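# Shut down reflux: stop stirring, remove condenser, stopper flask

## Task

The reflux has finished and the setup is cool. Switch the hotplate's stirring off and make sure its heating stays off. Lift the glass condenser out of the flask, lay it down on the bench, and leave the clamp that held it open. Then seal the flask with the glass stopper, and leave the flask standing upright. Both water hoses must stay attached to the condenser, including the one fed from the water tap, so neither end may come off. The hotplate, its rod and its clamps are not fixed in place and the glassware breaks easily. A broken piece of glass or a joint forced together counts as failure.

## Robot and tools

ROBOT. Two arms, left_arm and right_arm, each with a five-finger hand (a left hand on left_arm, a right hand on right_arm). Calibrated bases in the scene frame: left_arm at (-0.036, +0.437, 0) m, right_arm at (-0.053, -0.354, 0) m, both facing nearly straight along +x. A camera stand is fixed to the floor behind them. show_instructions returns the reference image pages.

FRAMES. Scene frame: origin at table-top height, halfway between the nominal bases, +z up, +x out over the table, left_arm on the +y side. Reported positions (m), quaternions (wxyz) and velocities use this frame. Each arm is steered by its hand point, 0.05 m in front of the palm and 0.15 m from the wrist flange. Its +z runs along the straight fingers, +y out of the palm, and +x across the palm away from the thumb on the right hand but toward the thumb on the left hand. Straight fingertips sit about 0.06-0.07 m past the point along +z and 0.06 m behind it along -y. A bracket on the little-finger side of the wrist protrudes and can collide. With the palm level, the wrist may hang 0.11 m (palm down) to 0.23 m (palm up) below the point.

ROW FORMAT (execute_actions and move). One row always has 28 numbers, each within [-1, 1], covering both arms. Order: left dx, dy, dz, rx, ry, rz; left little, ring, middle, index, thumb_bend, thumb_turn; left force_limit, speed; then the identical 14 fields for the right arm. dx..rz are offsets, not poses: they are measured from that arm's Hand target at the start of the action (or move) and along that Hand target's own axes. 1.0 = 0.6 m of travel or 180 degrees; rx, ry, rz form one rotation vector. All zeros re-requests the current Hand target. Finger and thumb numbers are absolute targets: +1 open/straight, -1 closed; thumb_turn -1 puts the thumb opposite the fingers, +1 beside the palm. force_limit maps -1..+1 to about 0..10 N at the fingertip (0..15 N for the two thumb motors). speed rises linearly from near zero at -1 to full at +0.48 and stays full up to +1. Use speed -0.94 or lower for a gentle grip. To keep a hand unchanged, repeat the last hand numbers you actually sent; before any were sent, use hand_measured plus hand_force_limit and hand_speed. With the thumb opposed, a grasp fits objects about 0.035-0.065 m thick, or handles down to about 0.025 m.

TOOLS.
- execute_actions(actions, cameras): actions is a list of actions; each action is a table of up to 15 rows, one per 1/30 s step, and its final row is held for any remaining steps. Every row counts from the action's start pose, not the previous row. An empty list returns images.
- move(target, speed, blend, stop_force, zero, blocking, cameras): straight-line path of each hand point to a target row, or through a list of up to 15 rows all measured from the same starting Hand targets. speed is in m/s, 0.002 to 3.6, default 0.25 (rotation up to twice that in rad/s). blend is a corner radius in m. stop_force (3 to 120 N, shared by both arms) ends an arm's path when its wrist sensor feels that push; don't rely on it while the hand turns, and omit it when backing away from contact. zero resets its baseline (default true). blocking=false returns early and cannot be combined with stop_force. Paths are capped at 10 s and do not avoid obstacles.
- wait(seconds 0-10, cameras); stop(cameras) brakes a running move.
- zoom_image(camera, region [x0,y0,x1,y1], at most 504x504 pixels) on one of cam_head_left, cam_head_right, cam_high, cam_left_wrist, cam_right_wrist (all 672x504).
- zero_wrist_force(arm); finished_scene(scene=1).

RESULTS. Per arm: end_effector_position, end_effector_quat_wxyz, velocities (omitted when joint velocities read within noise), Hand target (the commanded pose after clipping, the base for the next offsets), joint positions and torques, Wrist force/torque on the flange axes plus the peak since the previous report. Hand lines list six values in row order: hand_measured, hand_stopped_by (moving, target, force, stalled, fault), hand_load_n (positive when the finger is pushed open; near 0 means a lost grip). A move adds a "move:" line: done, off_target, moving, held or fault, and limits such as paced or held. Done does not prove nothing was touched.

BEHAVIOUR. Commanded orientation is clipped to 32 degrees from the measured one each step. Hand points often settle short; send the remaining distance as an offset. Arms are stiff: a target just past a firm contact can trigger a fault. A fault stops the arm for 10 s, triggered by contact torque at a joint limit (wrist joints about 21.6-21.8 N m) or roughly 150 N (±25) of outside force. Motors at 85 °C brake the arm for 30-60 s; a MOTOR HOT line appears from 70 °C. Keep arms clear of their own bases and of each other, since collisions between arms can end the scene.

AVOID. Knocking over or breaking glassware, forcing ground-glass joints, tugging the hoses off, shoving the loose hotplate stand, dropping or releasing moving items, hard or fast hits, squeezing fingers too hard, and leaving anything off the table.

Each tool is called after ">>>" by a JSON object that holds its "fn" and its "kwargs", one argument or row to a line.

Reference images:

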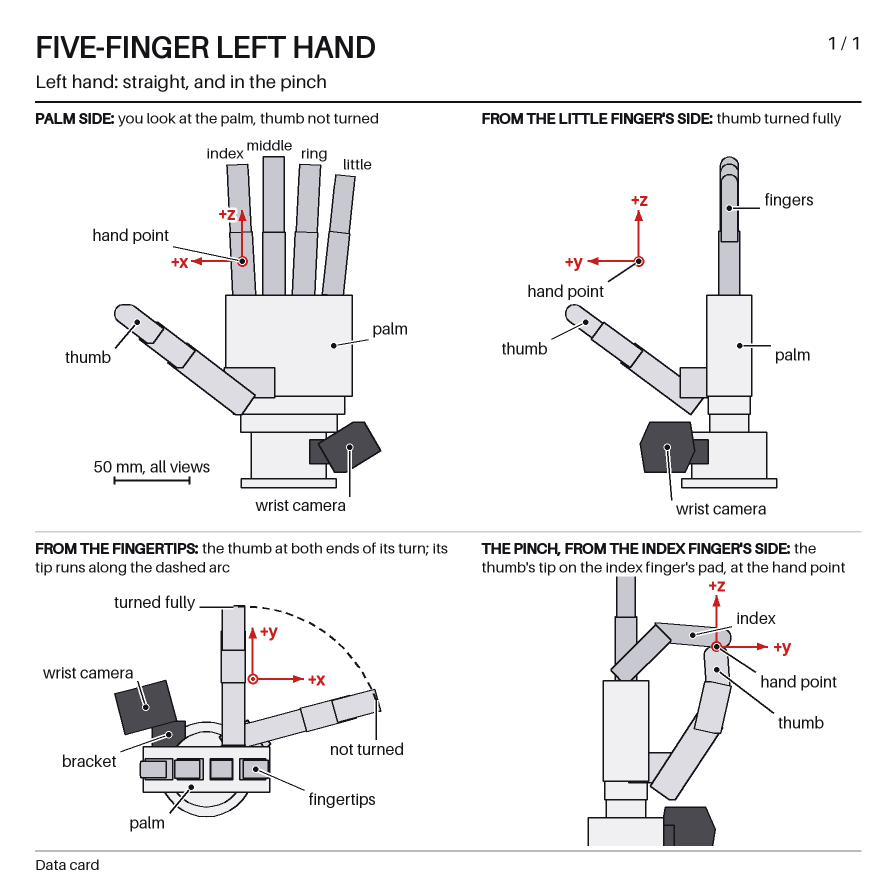

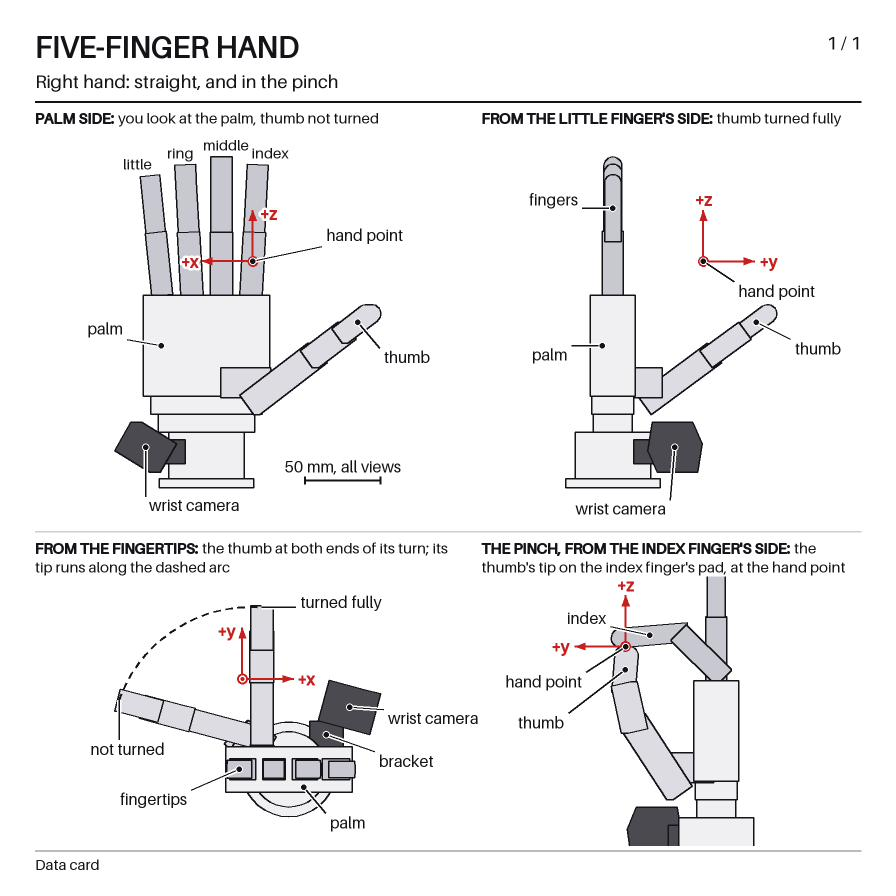

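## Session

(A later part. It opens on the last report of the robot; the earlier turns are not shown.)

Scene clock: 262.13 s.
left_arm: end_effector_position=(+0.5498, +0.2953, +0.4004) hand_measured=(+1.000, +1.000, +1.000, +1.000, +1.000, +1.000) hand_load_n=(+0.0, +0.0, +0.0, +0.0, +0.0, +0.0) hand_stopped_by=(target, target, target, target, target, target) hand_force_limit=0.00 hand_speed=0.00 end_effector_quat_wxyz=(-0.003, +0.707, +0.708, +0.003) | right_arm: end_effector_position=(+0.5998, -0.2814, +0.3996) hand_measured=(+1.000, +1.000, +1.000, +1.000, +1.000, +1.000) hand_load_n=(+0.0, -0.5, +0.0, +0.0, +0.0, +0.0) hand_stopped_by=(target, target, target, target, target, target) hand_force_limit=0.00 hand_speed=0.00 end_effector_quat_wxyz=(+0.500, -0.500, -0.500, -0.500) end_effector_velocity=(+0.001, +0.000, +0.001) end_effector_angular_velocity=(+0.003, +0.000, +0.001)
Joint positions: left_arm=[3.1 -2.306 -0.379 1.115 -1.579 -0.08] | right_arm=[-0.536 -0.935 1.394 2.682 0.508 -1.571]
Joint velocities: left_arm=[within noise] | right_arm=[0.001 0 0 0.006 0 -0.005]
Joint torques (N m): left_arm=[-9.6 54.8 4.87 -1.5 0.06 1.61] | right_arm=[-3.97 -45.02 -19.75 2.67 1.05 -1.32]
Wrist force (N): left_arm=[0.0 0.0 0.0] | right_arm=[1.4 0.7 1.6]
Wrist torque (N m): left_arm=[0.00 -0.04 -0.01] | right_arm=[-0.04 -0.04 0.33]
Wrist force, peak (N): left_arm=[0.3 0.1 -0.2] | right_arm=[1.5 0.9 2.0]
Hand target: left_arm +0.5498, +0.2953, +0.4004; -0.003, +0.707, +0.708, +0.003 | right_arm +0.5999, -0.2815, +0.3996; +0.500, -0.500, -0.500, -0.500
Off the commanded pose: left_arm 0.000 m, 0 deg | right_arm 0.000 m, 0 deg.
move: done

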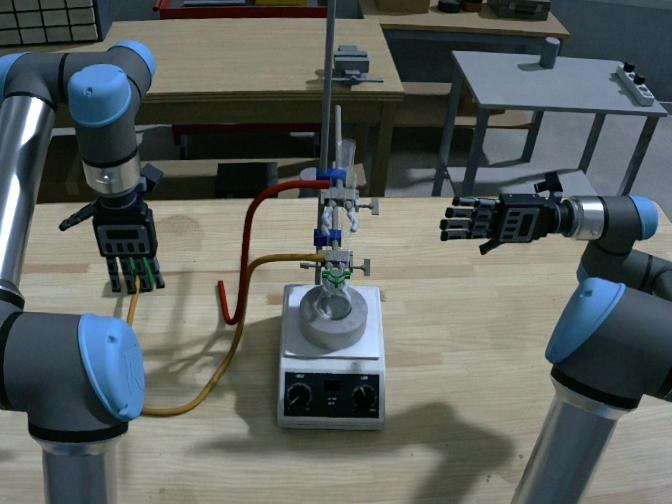

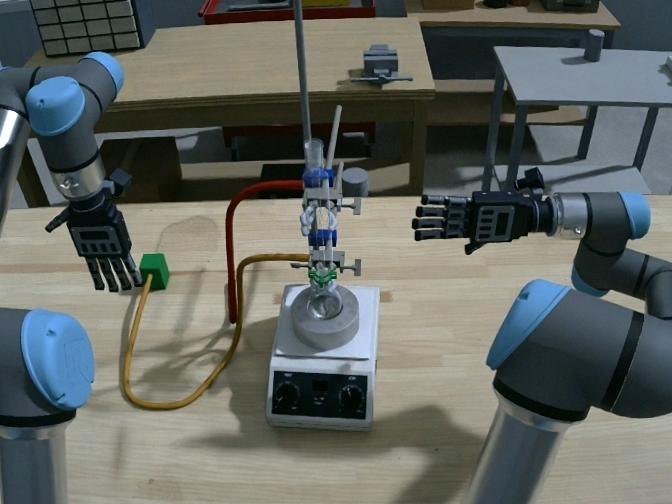

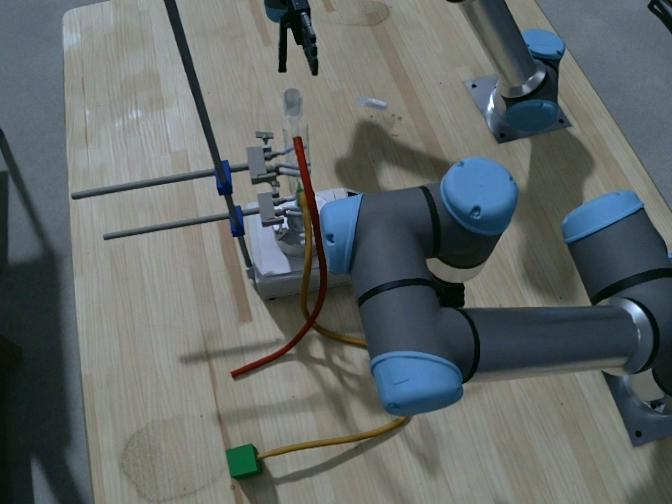

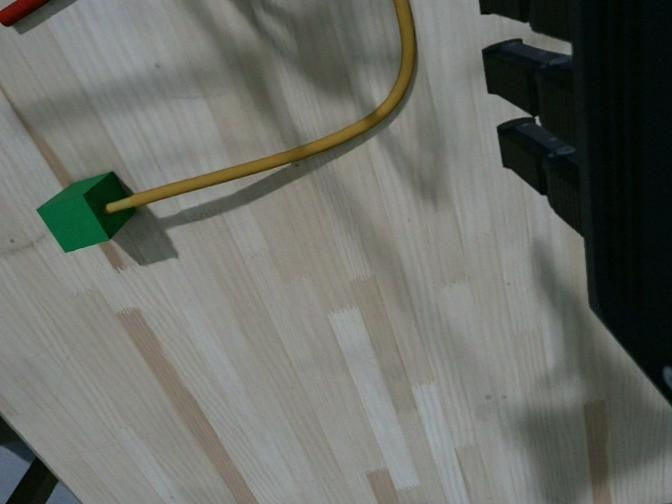

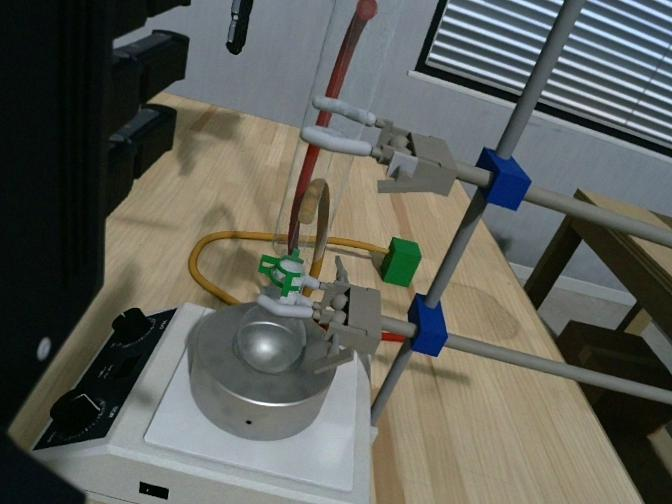

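>>> {"fn": "move", "kwargs": {
  "target": [0,0,0,0,0,0,1,1,1,1,1,1,0,0, -0.25,-0.45,0.1333,0,0,0.25,1,1,1,1,1,1,0,0],
  "cameras": ["cam_head_left","cam_head_right","cam_high","cam_right_wrist"]
}}

Scene clock: 358.50 s.
left_arm: end_effector_position=(+0.5498, +0.2953, +0.4004) hand_measured=(+1.000, +1.000, +1.000, +1.000, +1.000, +1.000) hand_load_n=(+0.0, +0.0, +0.0, +0.0, +0.0, +0.0) hand_stopped_by=(target, target, target, target, target, target) hand_force_limit=0.00 hand_speed=0.00 end_effector_quat_wxyz=(-0.003, +0.707, +0.708, +0.003) | right_arm: end_effector_position=(+0.3301, -0.2013, +0.2496) hand_measured=(+1.000, +1.000, +1.000, +1.000, +1.000, +1.000) hand_load_n=(+0.0, +0.0, +0.0, +0.0, +0.0, +0.0) hand_stopped_by=(target, target, target, target, target, target) hand_force_limit=0.00 hand_speed=0.00 end_effector_quat_wxyz=(+0.653, -0.653, -0.270, -0.271) end_effector_velocity=(+0.000, +0.000, -0.001) end_effector_angular_velocity=(+0.000, +0.004, +0.000)
Joint positions: left_arm=[3.1 -2.306 -0.379 1.115 -1.579 -0.08] | right_arm=[-0.654 -1.187 2.249 2.08 0.626 -0.786]
Joint velocities: left_arm=[within noise] | right_arm=[-0.001 0.001 0 -0.002 0.001 0.005]
Joint torques (N m): left_arm=[-10.07 49.66 5.47 -2.46 -0.96 1.86] | right_arm=[6.98 -13.78 0.3 -0.63 -2.34 1.29]
Wrist force (N): left_arm=[0.0 0.2 -0.2] | right_arm=[1.2 -0.2 1.7]
Wrist torque (N m): left_arm=[0.04 -0.05 -0.01] | right_arm=[-0.16 -0.02 0.33]
Wrist force, peak (N): left_arm=[0.0 0.3 0.1] | right_arm=[2.0 1.4 1.6]
Hand target: left_arm +0.5498, +0.2953, +0.4004; -0.003, +0.707, +0.708, +0.003 | right_arm +0.3300, -0.2012, +0.2496; +0.653, -0.653, -0.270, -0.271
Off the commanded pose: left_arm 0.000 m, 0 deg | right_arm 0.000 m, 0 deg.
move: done
Images, in order (width x height): cam_head_left 672x504, cam_head_right 672x504, cam_high 672x504, cam_right_wrist 672x504.

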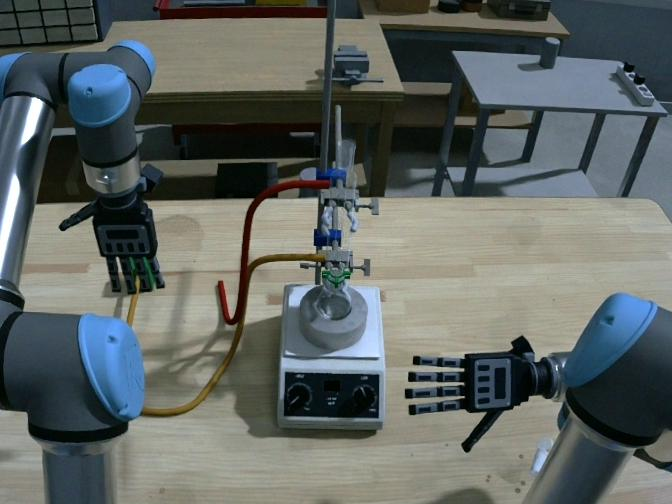

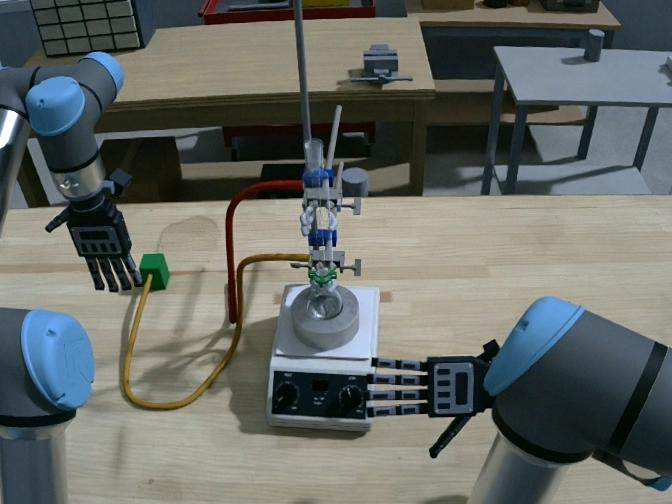

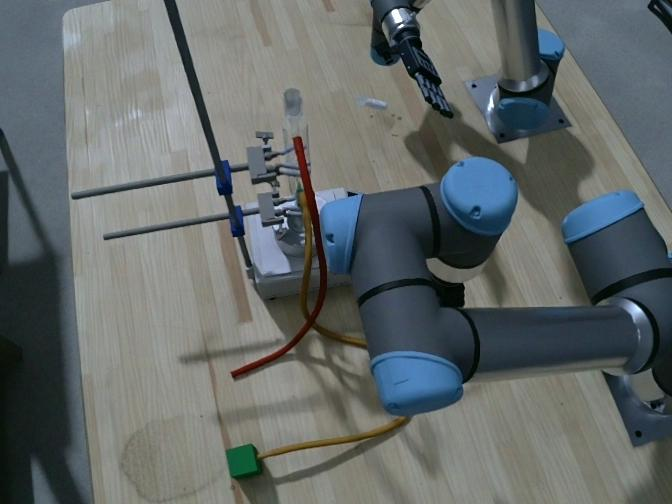

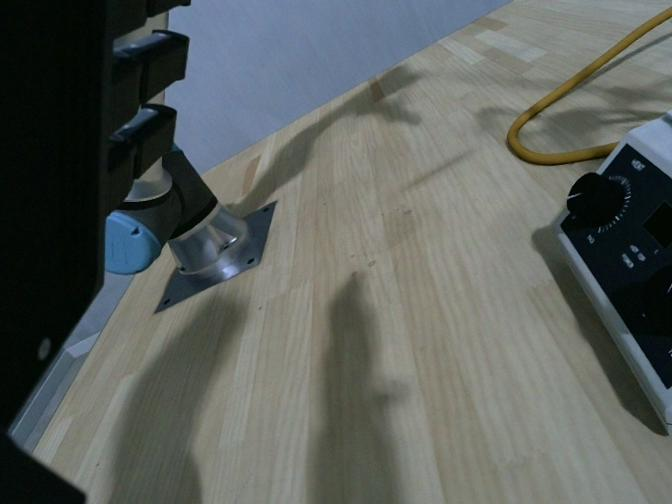

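>>> {"fn": "move", "kwargs": {
  "target": [0,0,0,0,0,0,1,1,1,1,1,1,0,0, 0.047,0.165,0,0,0,0,1,1,1,1,1,1,0,0],
  "cameras": ["cam_head_left","cam_head_right","cam_right_wrist"]
}}

>>> {"fn": "zoom_image", "kwargs": {
  "camera": "cam_right_wrist",
  "region": [380, 120, 672, 400]
}}

Scene clock: 364.87 s.
left_arm: end_effector_position=(+0.5498, +0.2953, +0.4004) hand_measured=(+1.000, +1.000, +1.000, +1.000, +1.000, +1.000) hand_load_n=(+0.0, +0.0, +0.0, +0.0, +0.0, +0.0) hand_stopped_by=(target, target, target, target, target, target) hand_force_limit=0.00 hand_speed=0.00 end_effector_quat_wxyz=(-0.003, +0.707, +0.708, +0.003) | right_arm: end_effector_position=(+0.4198, -0.2013, +0.1995) hand_measured=(+1.000, +1.000, +1.000, +1.000, +1.000, +1.000) hand_load_n=(+0.0, +0.0, +0.0, +0.0, +0.0, +0.0) hand_stopped_by=(target, target, target, target, target, target) hand_force_limit=0.00 hand_speed=0.00 end_effector_quat_wxyz=(+0.653, -0.653, -0.270, -0.271)
Joint positions: left_arm=[3.1 -2.306 -0.379 1.115 -1.579 -0.08] | right_arm=[-0.532 -0.941 2 2.083 0.504 -0.786]
Joint torques (N m): left_arm=[-9.92 48.82 6.3 -2.99 -1.35 1.73] | right_arm=[3.57 -22.12 -24.46 -0.67 0.51 0.63]
Wrist force (N): left_arm=[0.0 0.2 -0.1] | right_arm=[0.9 0.2 1.7]
Wrist torque (N m): left_arm=[0.04 -0.05 0.00] | right_arm=[-0.10 0.03 0.35]
Wrist force, peak (N): left_arm=[-0.2 0.3 0.0] | right_arm=[2.0 2.4 1.8]
Hand target: left_arm +0.5498, +0.2953, +0.4004; -0.003, +0.707, +0.708, +0.003 | right_arm +0.4199, -0.2013, +0.1995; +0.653, -0.653, -0.270, -0.271
Off the commanded pose: left_arm 0.000 m, 0 deg | right_arm 0.000 m, 0 deg.
move: done
Images, in order (width x height): cam_head_left 672x504, cam_head_right 672x504, cam_right_wrist 672x504.

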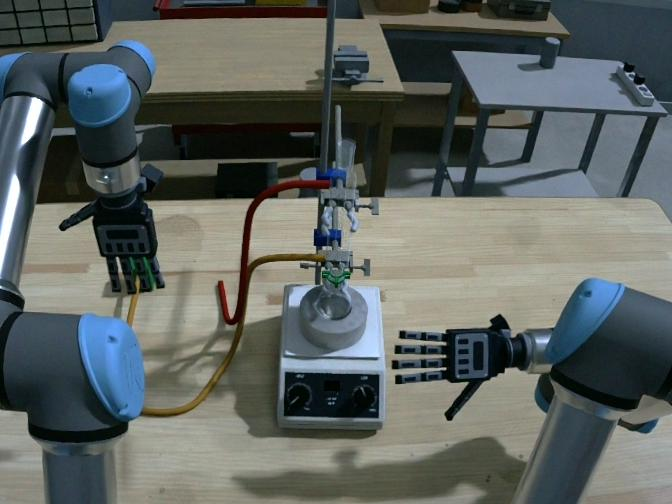

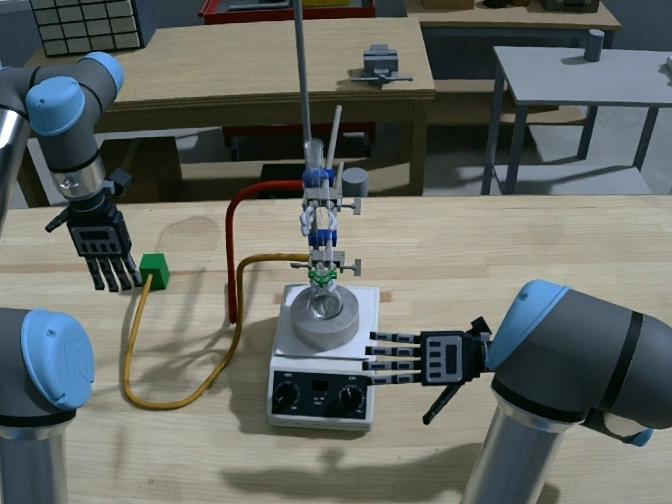

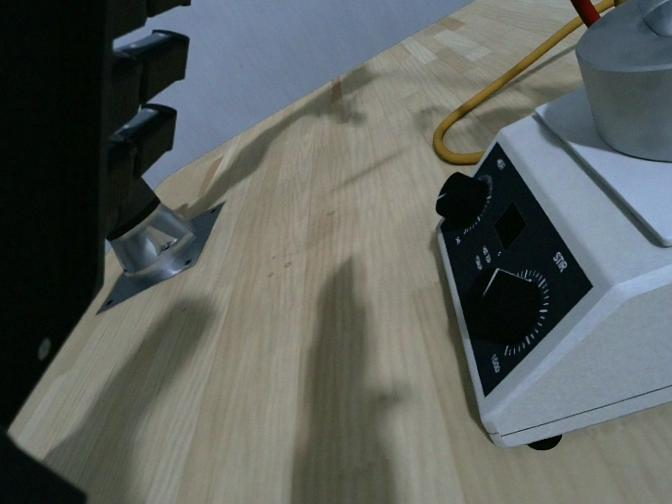

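Scaled by 1.726 from the camera's 672x504 image, which has a finer 960x720 frame.

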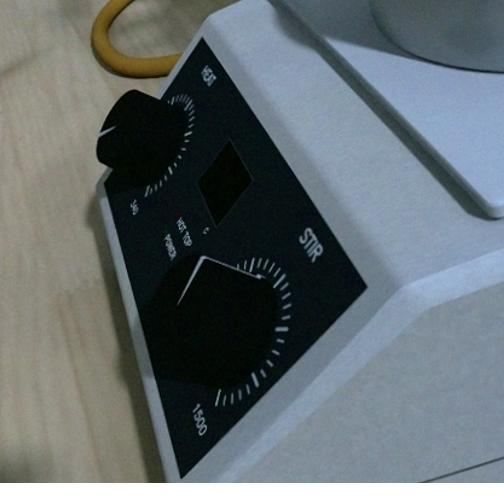

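>>> {"fn": "move", "kwargs": {
  "target": [0,0,0,0,0,0,1,1,1,1,1,1,0,0, 0.106,-0.2475,-0.0817,-0.538,-0.0252,0.3627,1,1,1,1,1,1,0,0],
  "cameras": ["cam_high","cam_right_wrist"]
}}

Scene clock: 455.30 s.
left_arm: end_effector_position=(+0.5498, +0.2953, +0.4004) hand_measured=(+1.000, +1.000, +1.000, +1.000, +1.000, +1.000) hand_load_n=(+0.0, +0.0, +0.0, +0.0, +0.0, +0.0) hand_stopped_by=(target, target, target, target, target, target) hand_force_limit=0.00 hand_speed=0.00 end_effector_quat_wxyz=(-0.003, +0.707, +0.708, +0.003) | right_arm: end_effector_position=(+0.3599, -0.2502, +0.3494) hand_measured=(+1.000, +1.000, +1.000, +1.000, +1.000, +1.000) hand_load_n=(+0.0, +0.0, +0.0, +0.0, -0.5, +0.0) hand_stopped_by=(target, target, target, target, target, target) hand_force_limit=0.00 hand_speed=0.00 end_effector_quat_wxyz=(-0.001, +0.941, -0.339, +0.000)
Joint positions: left_arm=[3.1 -2.306 -0.379 1.115 -1.579 -0.08] | right_arm=[-0.034 -1.12 0.98 1.71 1.57 2.256]
Joint torques (N m): left_arm=[-10.12 45.31 8.84 -4.22 -1.46 1.82] | right_arm=[-6.1 -34.33 -17.75 3.87 0.77 1.33]
Wrist force (N): left_arm=[-0.1 0.1 -0.1] | right_arm=[0.9 0.6 -0.2]
Wrist torque (N m): left_arm=[0.03 -0.03 -0.01] | right_arm=[0.20 -0.18 0.11]
Wrist force, peak (N): left_arm=[-0.2 0.3 0.2] | right_arm=[1.1 -0.2 2.2]
Hand target: left_arm +0.5498, +0.2953, +0.4004; -0.003, +0.707, +0.708, +0.003 | right_arm +0.3598, -0.2502, +0.3495; -0.001, +0.941, -0.339, +0.000
Off the commanded pose: left_arm 0.000 m, 0 deg | right_arm 0.000 m, 0 deg.
move: done
Images, in order (width x height): cam_high 672x504, cam_right_wrist 672x504.

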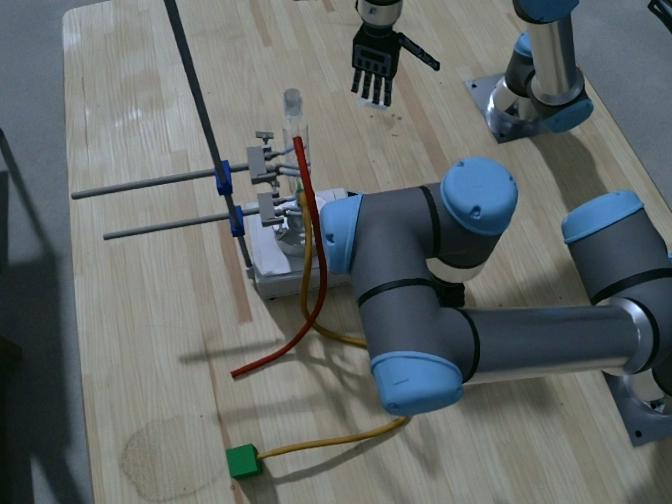

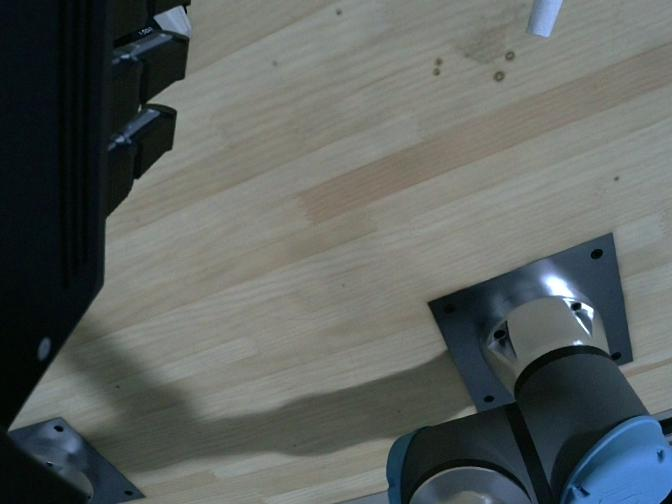

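>>> {"fn": "move", "kwargs": {
  "target": [0,0,0,0,0,0,1,1,1,1,1,1,0,0, -0.12,-0.2255,0.2817,0.4846,0.0748,-0.1273,1,1,1,1,1,1,0,0],
  "cameras": ["cam_head_left","cam_head_right","cam_high","cam_right_wrist"]
}}

Scene clock: 530.10 s.
left_arm: end_effector_position=(+0.5498, +0.2953, +0.4004) hand_measured=(+1.000, +1.000, +1.000, +1.000, +1.000, +1.000) hand_load_n=(+0.0, +0.0, +0.0, +0.0, +0.0, +0.0) hand_stopped_by=(target, target, target, target, target, target) hand_force_limit=0.00 hand_speed=0.00 end_effector_quat_wxyz=(-0.003, +0.707, +0.708, +0.003) | right_arm: end_effector_position=(+0.3909, -0.1000, +0.1806) hand_measured=(+1.000, +1.000, +1.000, +1.000, +1.000, +1.000) hand_load_n=(+0.0, +0.0, +0.0, +0.0, +0.0, +0.0) hand_stopped_by=(target, target, target, target, target, target) hand_force_limit=0.00 hand_speed=0.00 end_effector_quat_wxyz=(-0.607, +0.719, -0.068, +0.331) end_effector_velocity=(+0.000, +0.000, +0.000) end_effector_angular_velocity=(+0.002, +0.000, +0.000)
Joint positions: left_arm=[3.1 -2.306 -0.379 1.115 -1.579 -0.08] | right_arm=[-0.318 -1.62 2.246 -0.484 0.307 2.603]
Joint velocities: left_arm=[within noise] | right_arm=[-0.001 0 0.001 -0.005 -0.001 0.005]
Joint torques (N m): left_arm=[-10.48 45.54 10.21 -4.44 -1.55 1.82] | right_arm=[-2.5 -4.7 -23.66 -1.24 -2.63 1.35]
Wrist force (N): left_arm=[-0.3 0.1 0.1] | right_arm=[0.3 -0.7 1.5]
Wrist torque (N m): left_arm=[0.02 0.00 -0.02] | right_arm=[-0.21 0.09 0.30]
Wrist force, peak (N): left_arm=[0.0 0.4 0.2] | right_arm=[0.7 -1.1 1.9]
Hand target: left_arm +0.5498, +0.2953, +0.4004; -0.003, +0.707, +0.708, +0.003 | right_arm +0.3909, -0.1000, +0.1806; -0.607, +0.719, -0.068, +0.331
Off the commanded pose: left_arm 0.000 m, 0 deg | right_arm 0.000 m, 0 deg.
move: done
Images, in order (width x height): cam_head_left 672x504, cam_head_right 672x504, cam_high 672x504, cam_right_wrist 672x504.

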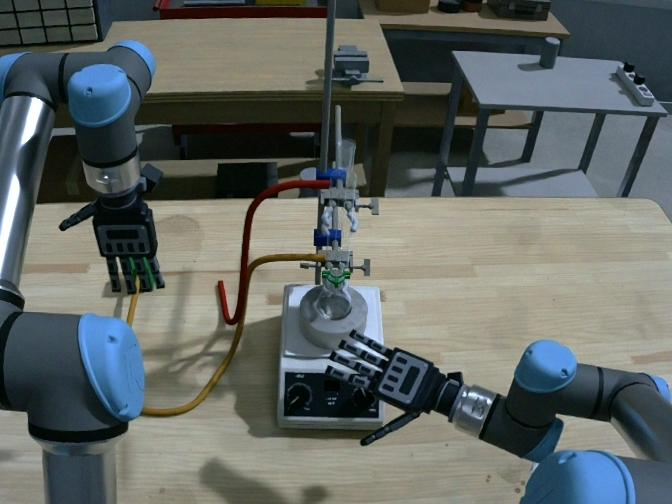

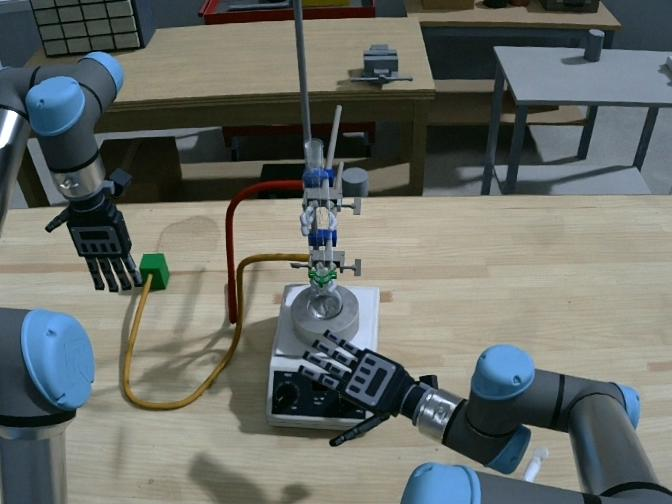

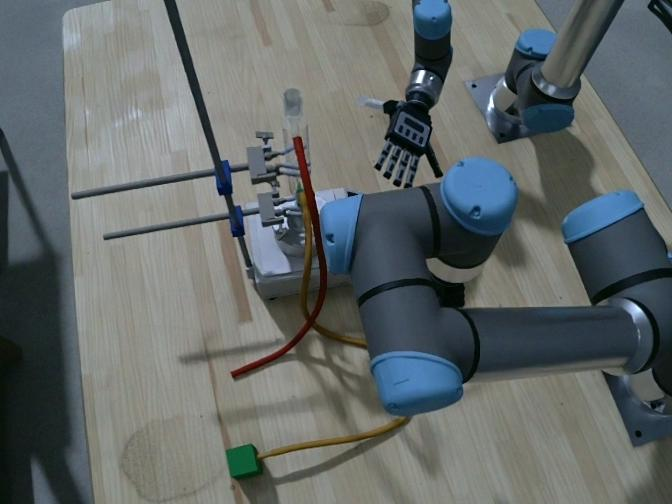

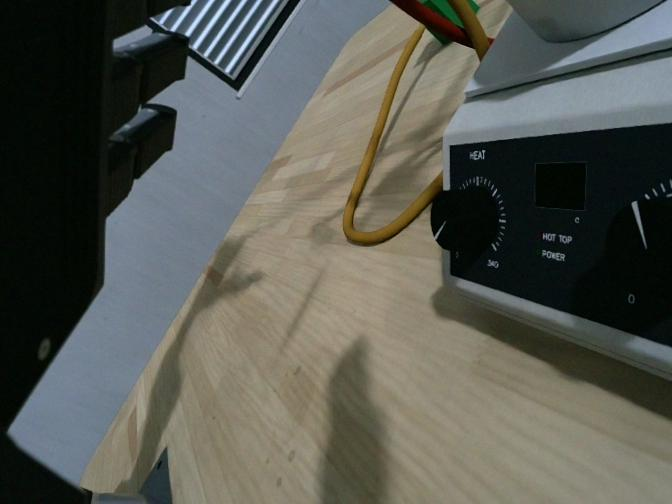

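>>> {"fn": "move", "kwargs": {
  "target": [0,0,0,0,0,0,1,1,1,1,1,1,0,0, 0.0333,0.0945,0.0308,0,0,0,1,1,1,1,1,1,0,0],
  "cameras": ["cam_head_left","cam_right_wrist"]
}}

>>> {"fn": "zoom_image", "kwargs": {
  "camera": "cam_right_wrist",
  "region": [270, 80, 672, 380]
}}

Scene clock: 546.20 s.
left_arm: end_effector_position=(+0.5498, +0.2953, +0.4004) hand_measured=(+1.000, +1.000, +1.000, +1.000, +1.000, +1.000) hand_load_n=(+0.0, +0.0, +0.0, +0.0, +0.0, +0.0) hand_stopped_by=(target, target, target, target, target, target) hand_force_limit=0.00 hand_speed=0.00 end_effector_quat_wxyz=(-0.003, +0.707, +0.708, +0.003) | right_arm: end_effector_position=(+0.4339, -0.1090, +0.1357) hand_measured=(+1.000, +1.000, +1.000, +1.000, +1.000, +1.000) hand_load_n=(+0.0, +0.0, +0.0, +0.0, +0.0, +0.0) hand_stopped_by=(target, target, target, target, target, target) hand_force_limit=0.00 hand_speed=0.00 end_effector_quat_wxyz=(-0.607, +0.719, -0.068, +0.331)
Joint positions: left_arm=[3.1 -2.306 -0.379 1.115 -1.579 -0.08] | right_arm=[-0.307 -1.433 2.196 -0.627 0.318 2.608]
Joint torques (N m): left_arm=[-8.81 45.16 10.42 -4.5 -1.4 1.59] | right_arm=[-7.34 -8.88 -7.8 -0.72 -2.79 -1.39]
Wrist force (N): left_arm=[-0.3 0.3 0.1] | right_arm=[0.9 -1.0 1.7]
Wrist torque (N m): left_arm=[0.03 0.00 -0.02] | right_arm=[-0.25 0.01 0.34]
Wrist force, peak (N): left_arm=[0.2 0.5 0.0] | right_arm=[-0.7 -2.2 1.1]
Hand target: left_arm +0.5498, +0.2953, +0.4004; -0.003, +0.707, +0.708, +0.003 | right_arm +0.4339, -0.1090, +0.1356; -0.607, +0.719, -0.068, +0.331
Off the commanded pose: left_arm 0.000 m, 0 deg | right_arm 0.000 m, 0 deg.
move: done
Images, in order (width x height): cam_head_left 672x504, cam_right_wrist 672x504.

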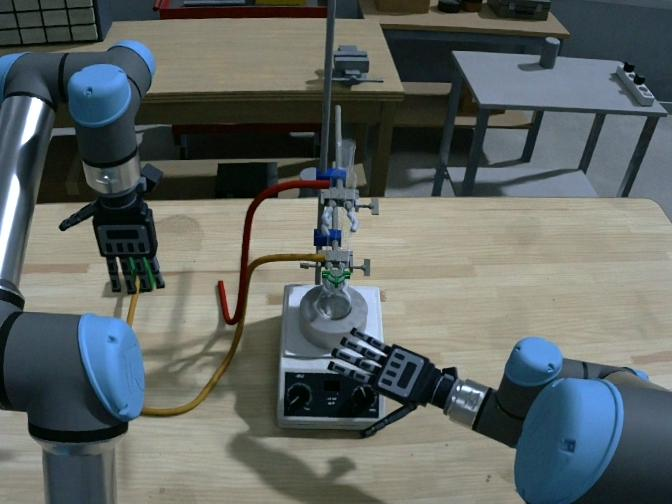

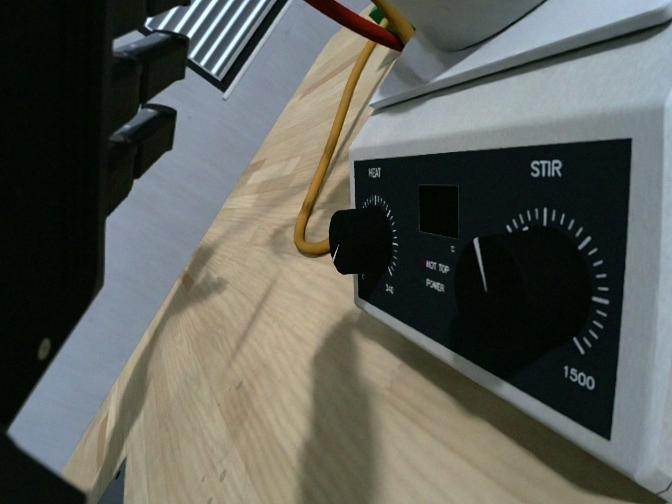

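Scaled by 1.254 from the camera's 672x504 image, which has a finer 960x720 frame.

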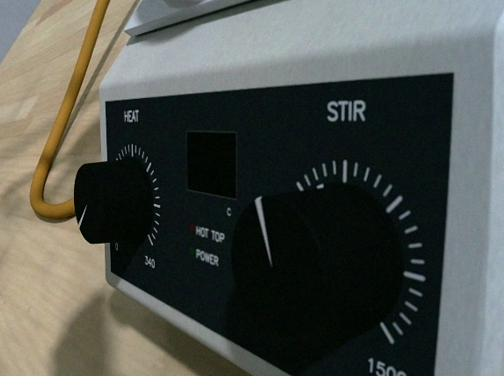

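>>> {"fn": "zoom_image", "kwargs": {
  "camera": "cam_head_left",
  "region": [280, 320, 440, 440]
}}

Scaled by 3.150 from the camera's 672x504 image, which has a finer 960x720 frame.

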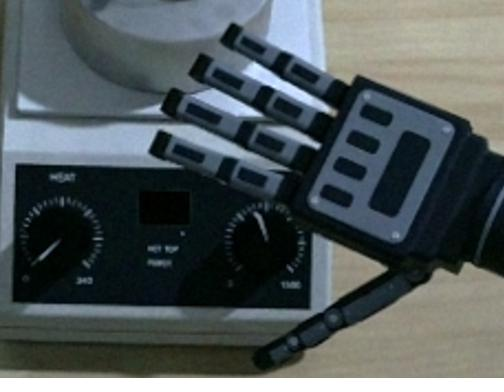

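>>> {"fn": "move", "kwargs": {
  "target": [0,0,0,0,0,0,1,1,1,1,1,1,0,0, 0,-0.1,0,0,0,0,1,1,1,0.2,0.2,-1,0,0],
  "cameras": ["cam_head_left","cam_right_wrist"]
}}

>>> {"fn": "zoom_image", "kwargs": {
  "camera": "cam_head_left",
  "region": [280, 320, 440, 440]
}}

Scene clock: 602.37 s.
left_arm: end_effector_position=(+0.5498, +0.2953, +0.4004) hand_measured=(+1.000, +1.000, +1.000, +1.000, +1.000, +1.000) hand_load_n=(+0.0, +0.0, +0.0, +0.0, +0.0, +0.0) hand_stopped_by=(target, target, target, target, target, target) hand_force_limit=0.00 hand_speed=0.00 end_effector_quat_wxyz=(-0.003, +0.707, +0.708, +0.003) | right_arm: end_effector_position=(+0.4156, -0.0938, +0.1907) hand_measured=(+1.000, +1.000, +1.000, +0.200, +0.200, -1.000) hand_load_n=(+0.0, +0.0, +0.0, +0.0, +0.0, +0.0) hand_stopped_by=(target, target, target, target, target, target) hand_force_limit=0.00 hand_speed=0.00 end_effector_quat_wxyz=(-0.607, +0.719, -0.068, +0.331)
Joint positions: left_arm=[3.1 -2.306 -0.379 1.115 -1.579 -0.08] | right_arm=[-0.276 -1.575 2.17 -0.47 0.348 2.62]
Joint torques (N m): left_arm=[-9.33 44.6 12.31 -4.4 -1.56 1.53] | right_arm=[-8.1 -25.03 -8.14 1.67 -2.25 1.43]
Wrist force (N): left_arm=[0.1 0.0 0.1] | right_arm=[0.1 -0.8 1.8]
Wrist torque (N m): left_arm=[0.00 -0.05 0.00] | right_arm=[-0.25 0.10 0.32]
Wrist force, peak (N): left_arm=[-0.2 0.3 -0.2] | right_arm=[0.2 -2.0 1.6]
Hand target: left_arm +0.5498, +0.2953, +0.4004; -0.003, +0.707, +0.708, +0.003 | right_arm +0.4156, -0.0938, +0.1907; -0.607, +0.719, -0.068, +0.331
Off the commanded pose: left_arm 0.000 m, 0 deg | right_arm 0.000 m, 0 deg.
move: done
Images, in order (width x height): cam_head_left 672x504, cam_right_wrist 672x504.

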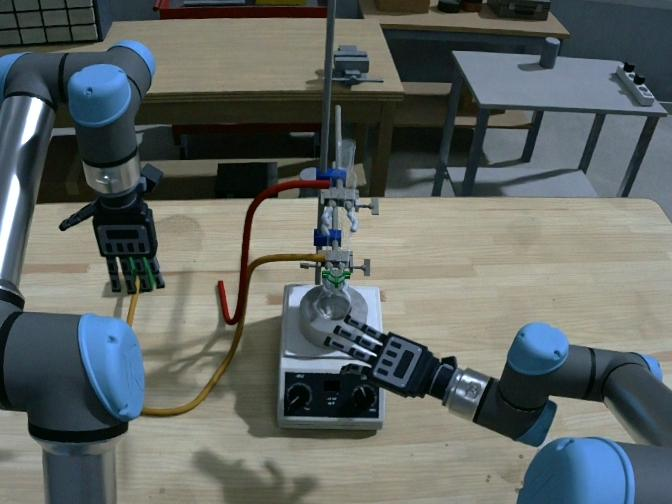

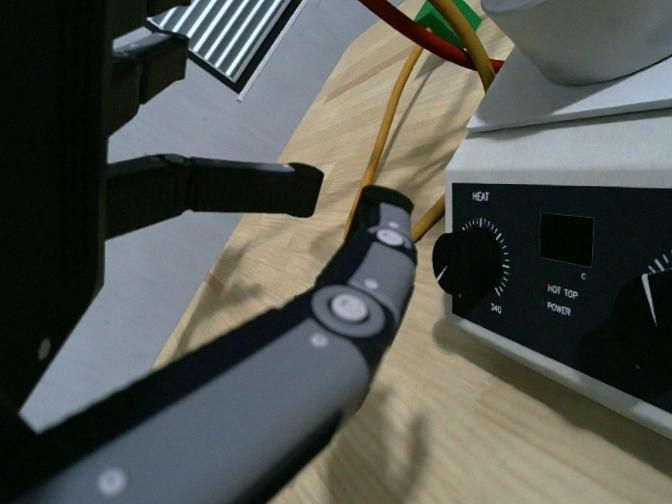

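Scaled by 3.150 from the camera's 672x504 image, which has a finer 960x720 frame.

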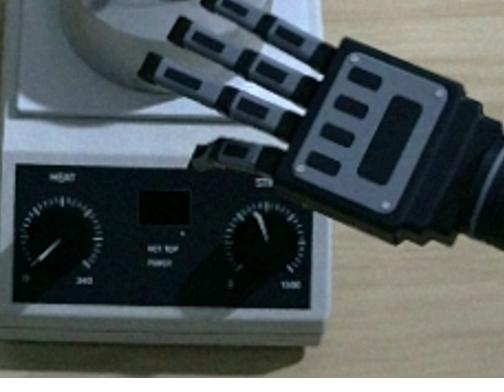

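>>> {"fn": "execute_actions", "kwargs": {
  "actions": []
}}

>>> {"fn": "zoom_image", "kwargs": {
  "camera": "cam_head_right",
  "region": [260, 320, 420, 440]
}}

Scene clock: 617.87 s.
left_arm: end_effector_position=(+0.5498, +0.2953, +0.4004) hand_measured=(+1.000, +1.000, +1.000, +1.000, +1.000, +1.000) hand_load_n=(+0.0, +0.0, +0.0, +0.0, -0.5, +0.0) hand_stopped_by=(target, target, target, target, target, target) hand_force_limit=0.00 hand_speed=0.00 end_effector_quat_wxyz=(-0.003, +0.707, +0.708, +0.003) | right_arm: end_effector_position=(+0.4156, -0.0938, +0.1907) hand_measured=(+1.000, +1.000, +1.000, +0.200, +0.200, -1.000) hand_load_n=(+0.0, +0.0, +0.0, +0.0, +0.0, +0.0) hand_stopped_by=(target, target, target, target, target, target) hand_force_limit=0.00 hand_speed=0.00 end_effector_quat_wxyz=(-0.607, +0.719, -0.068, +0.331)
Joint positions: left_arm=[3.1 -2.306 -0.379 1.115 -1.579 -0.08] | right_arm=[-0.276 -1.575 2.17 -0.47 0.348 2.62]
Joint velocities: within noise
Joint torques (N m): left_arm=[-10.5 44.49 11.53 -4.55 -1.6 1.37] | right_arm=[-7.96 -25.25 -8.18 1.61 -1.97 1.17]
Wrist force (N): left_arm=[-0.1 0.2 0.1] | right_arm=[0.4 -0.6 1.5]
Wrist torque (N m): left_arm=[0.02 -0.02 -0.01] | right_arm=[-0.20 0.06 0.35]
Wrist force, peak (N): left_arm=[-0.1 0.4 0.1] | right_arm=[0.5 -1.0 1.8]
Hand target: left_arm +0.5498, +0.2953, +0.4004; -0.003, +0.707, +0.708, +0.003 | right_arm +0.4156, -0.0938, +0.1907; -0.607, +0.719, -0.068, +0.331
Off the commanded pose: left_arm 0.000 m, 0 deg | right_arm 0.000 m, 0 deg.

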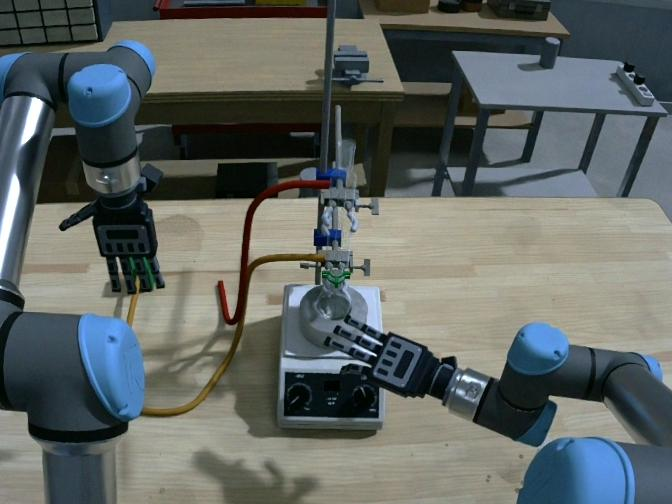

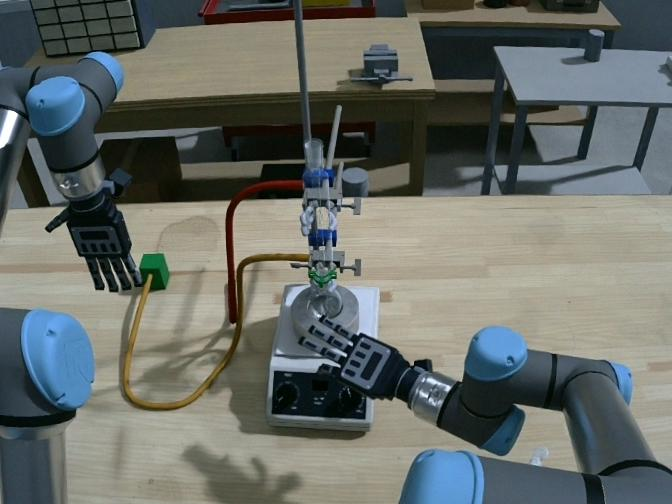

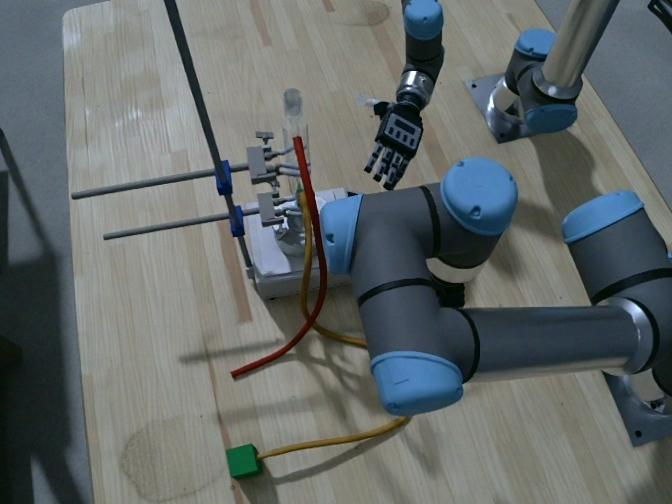

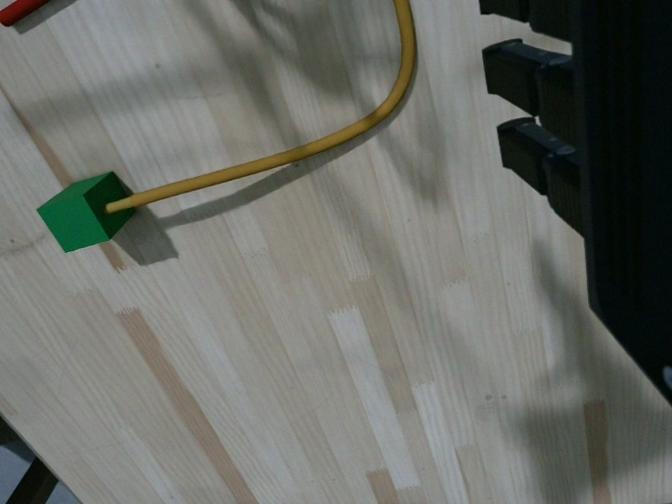

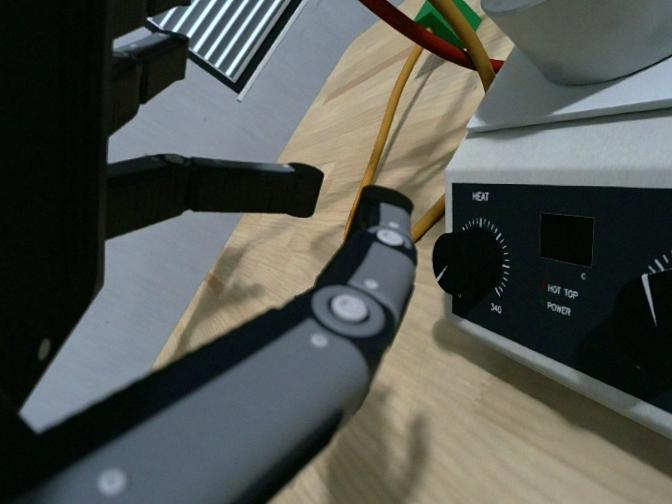

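Scaled by 3.150 from the camera's 672x504 image, which has a finer 960x720 frame.

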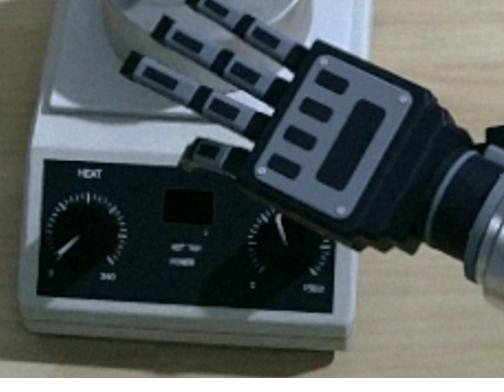

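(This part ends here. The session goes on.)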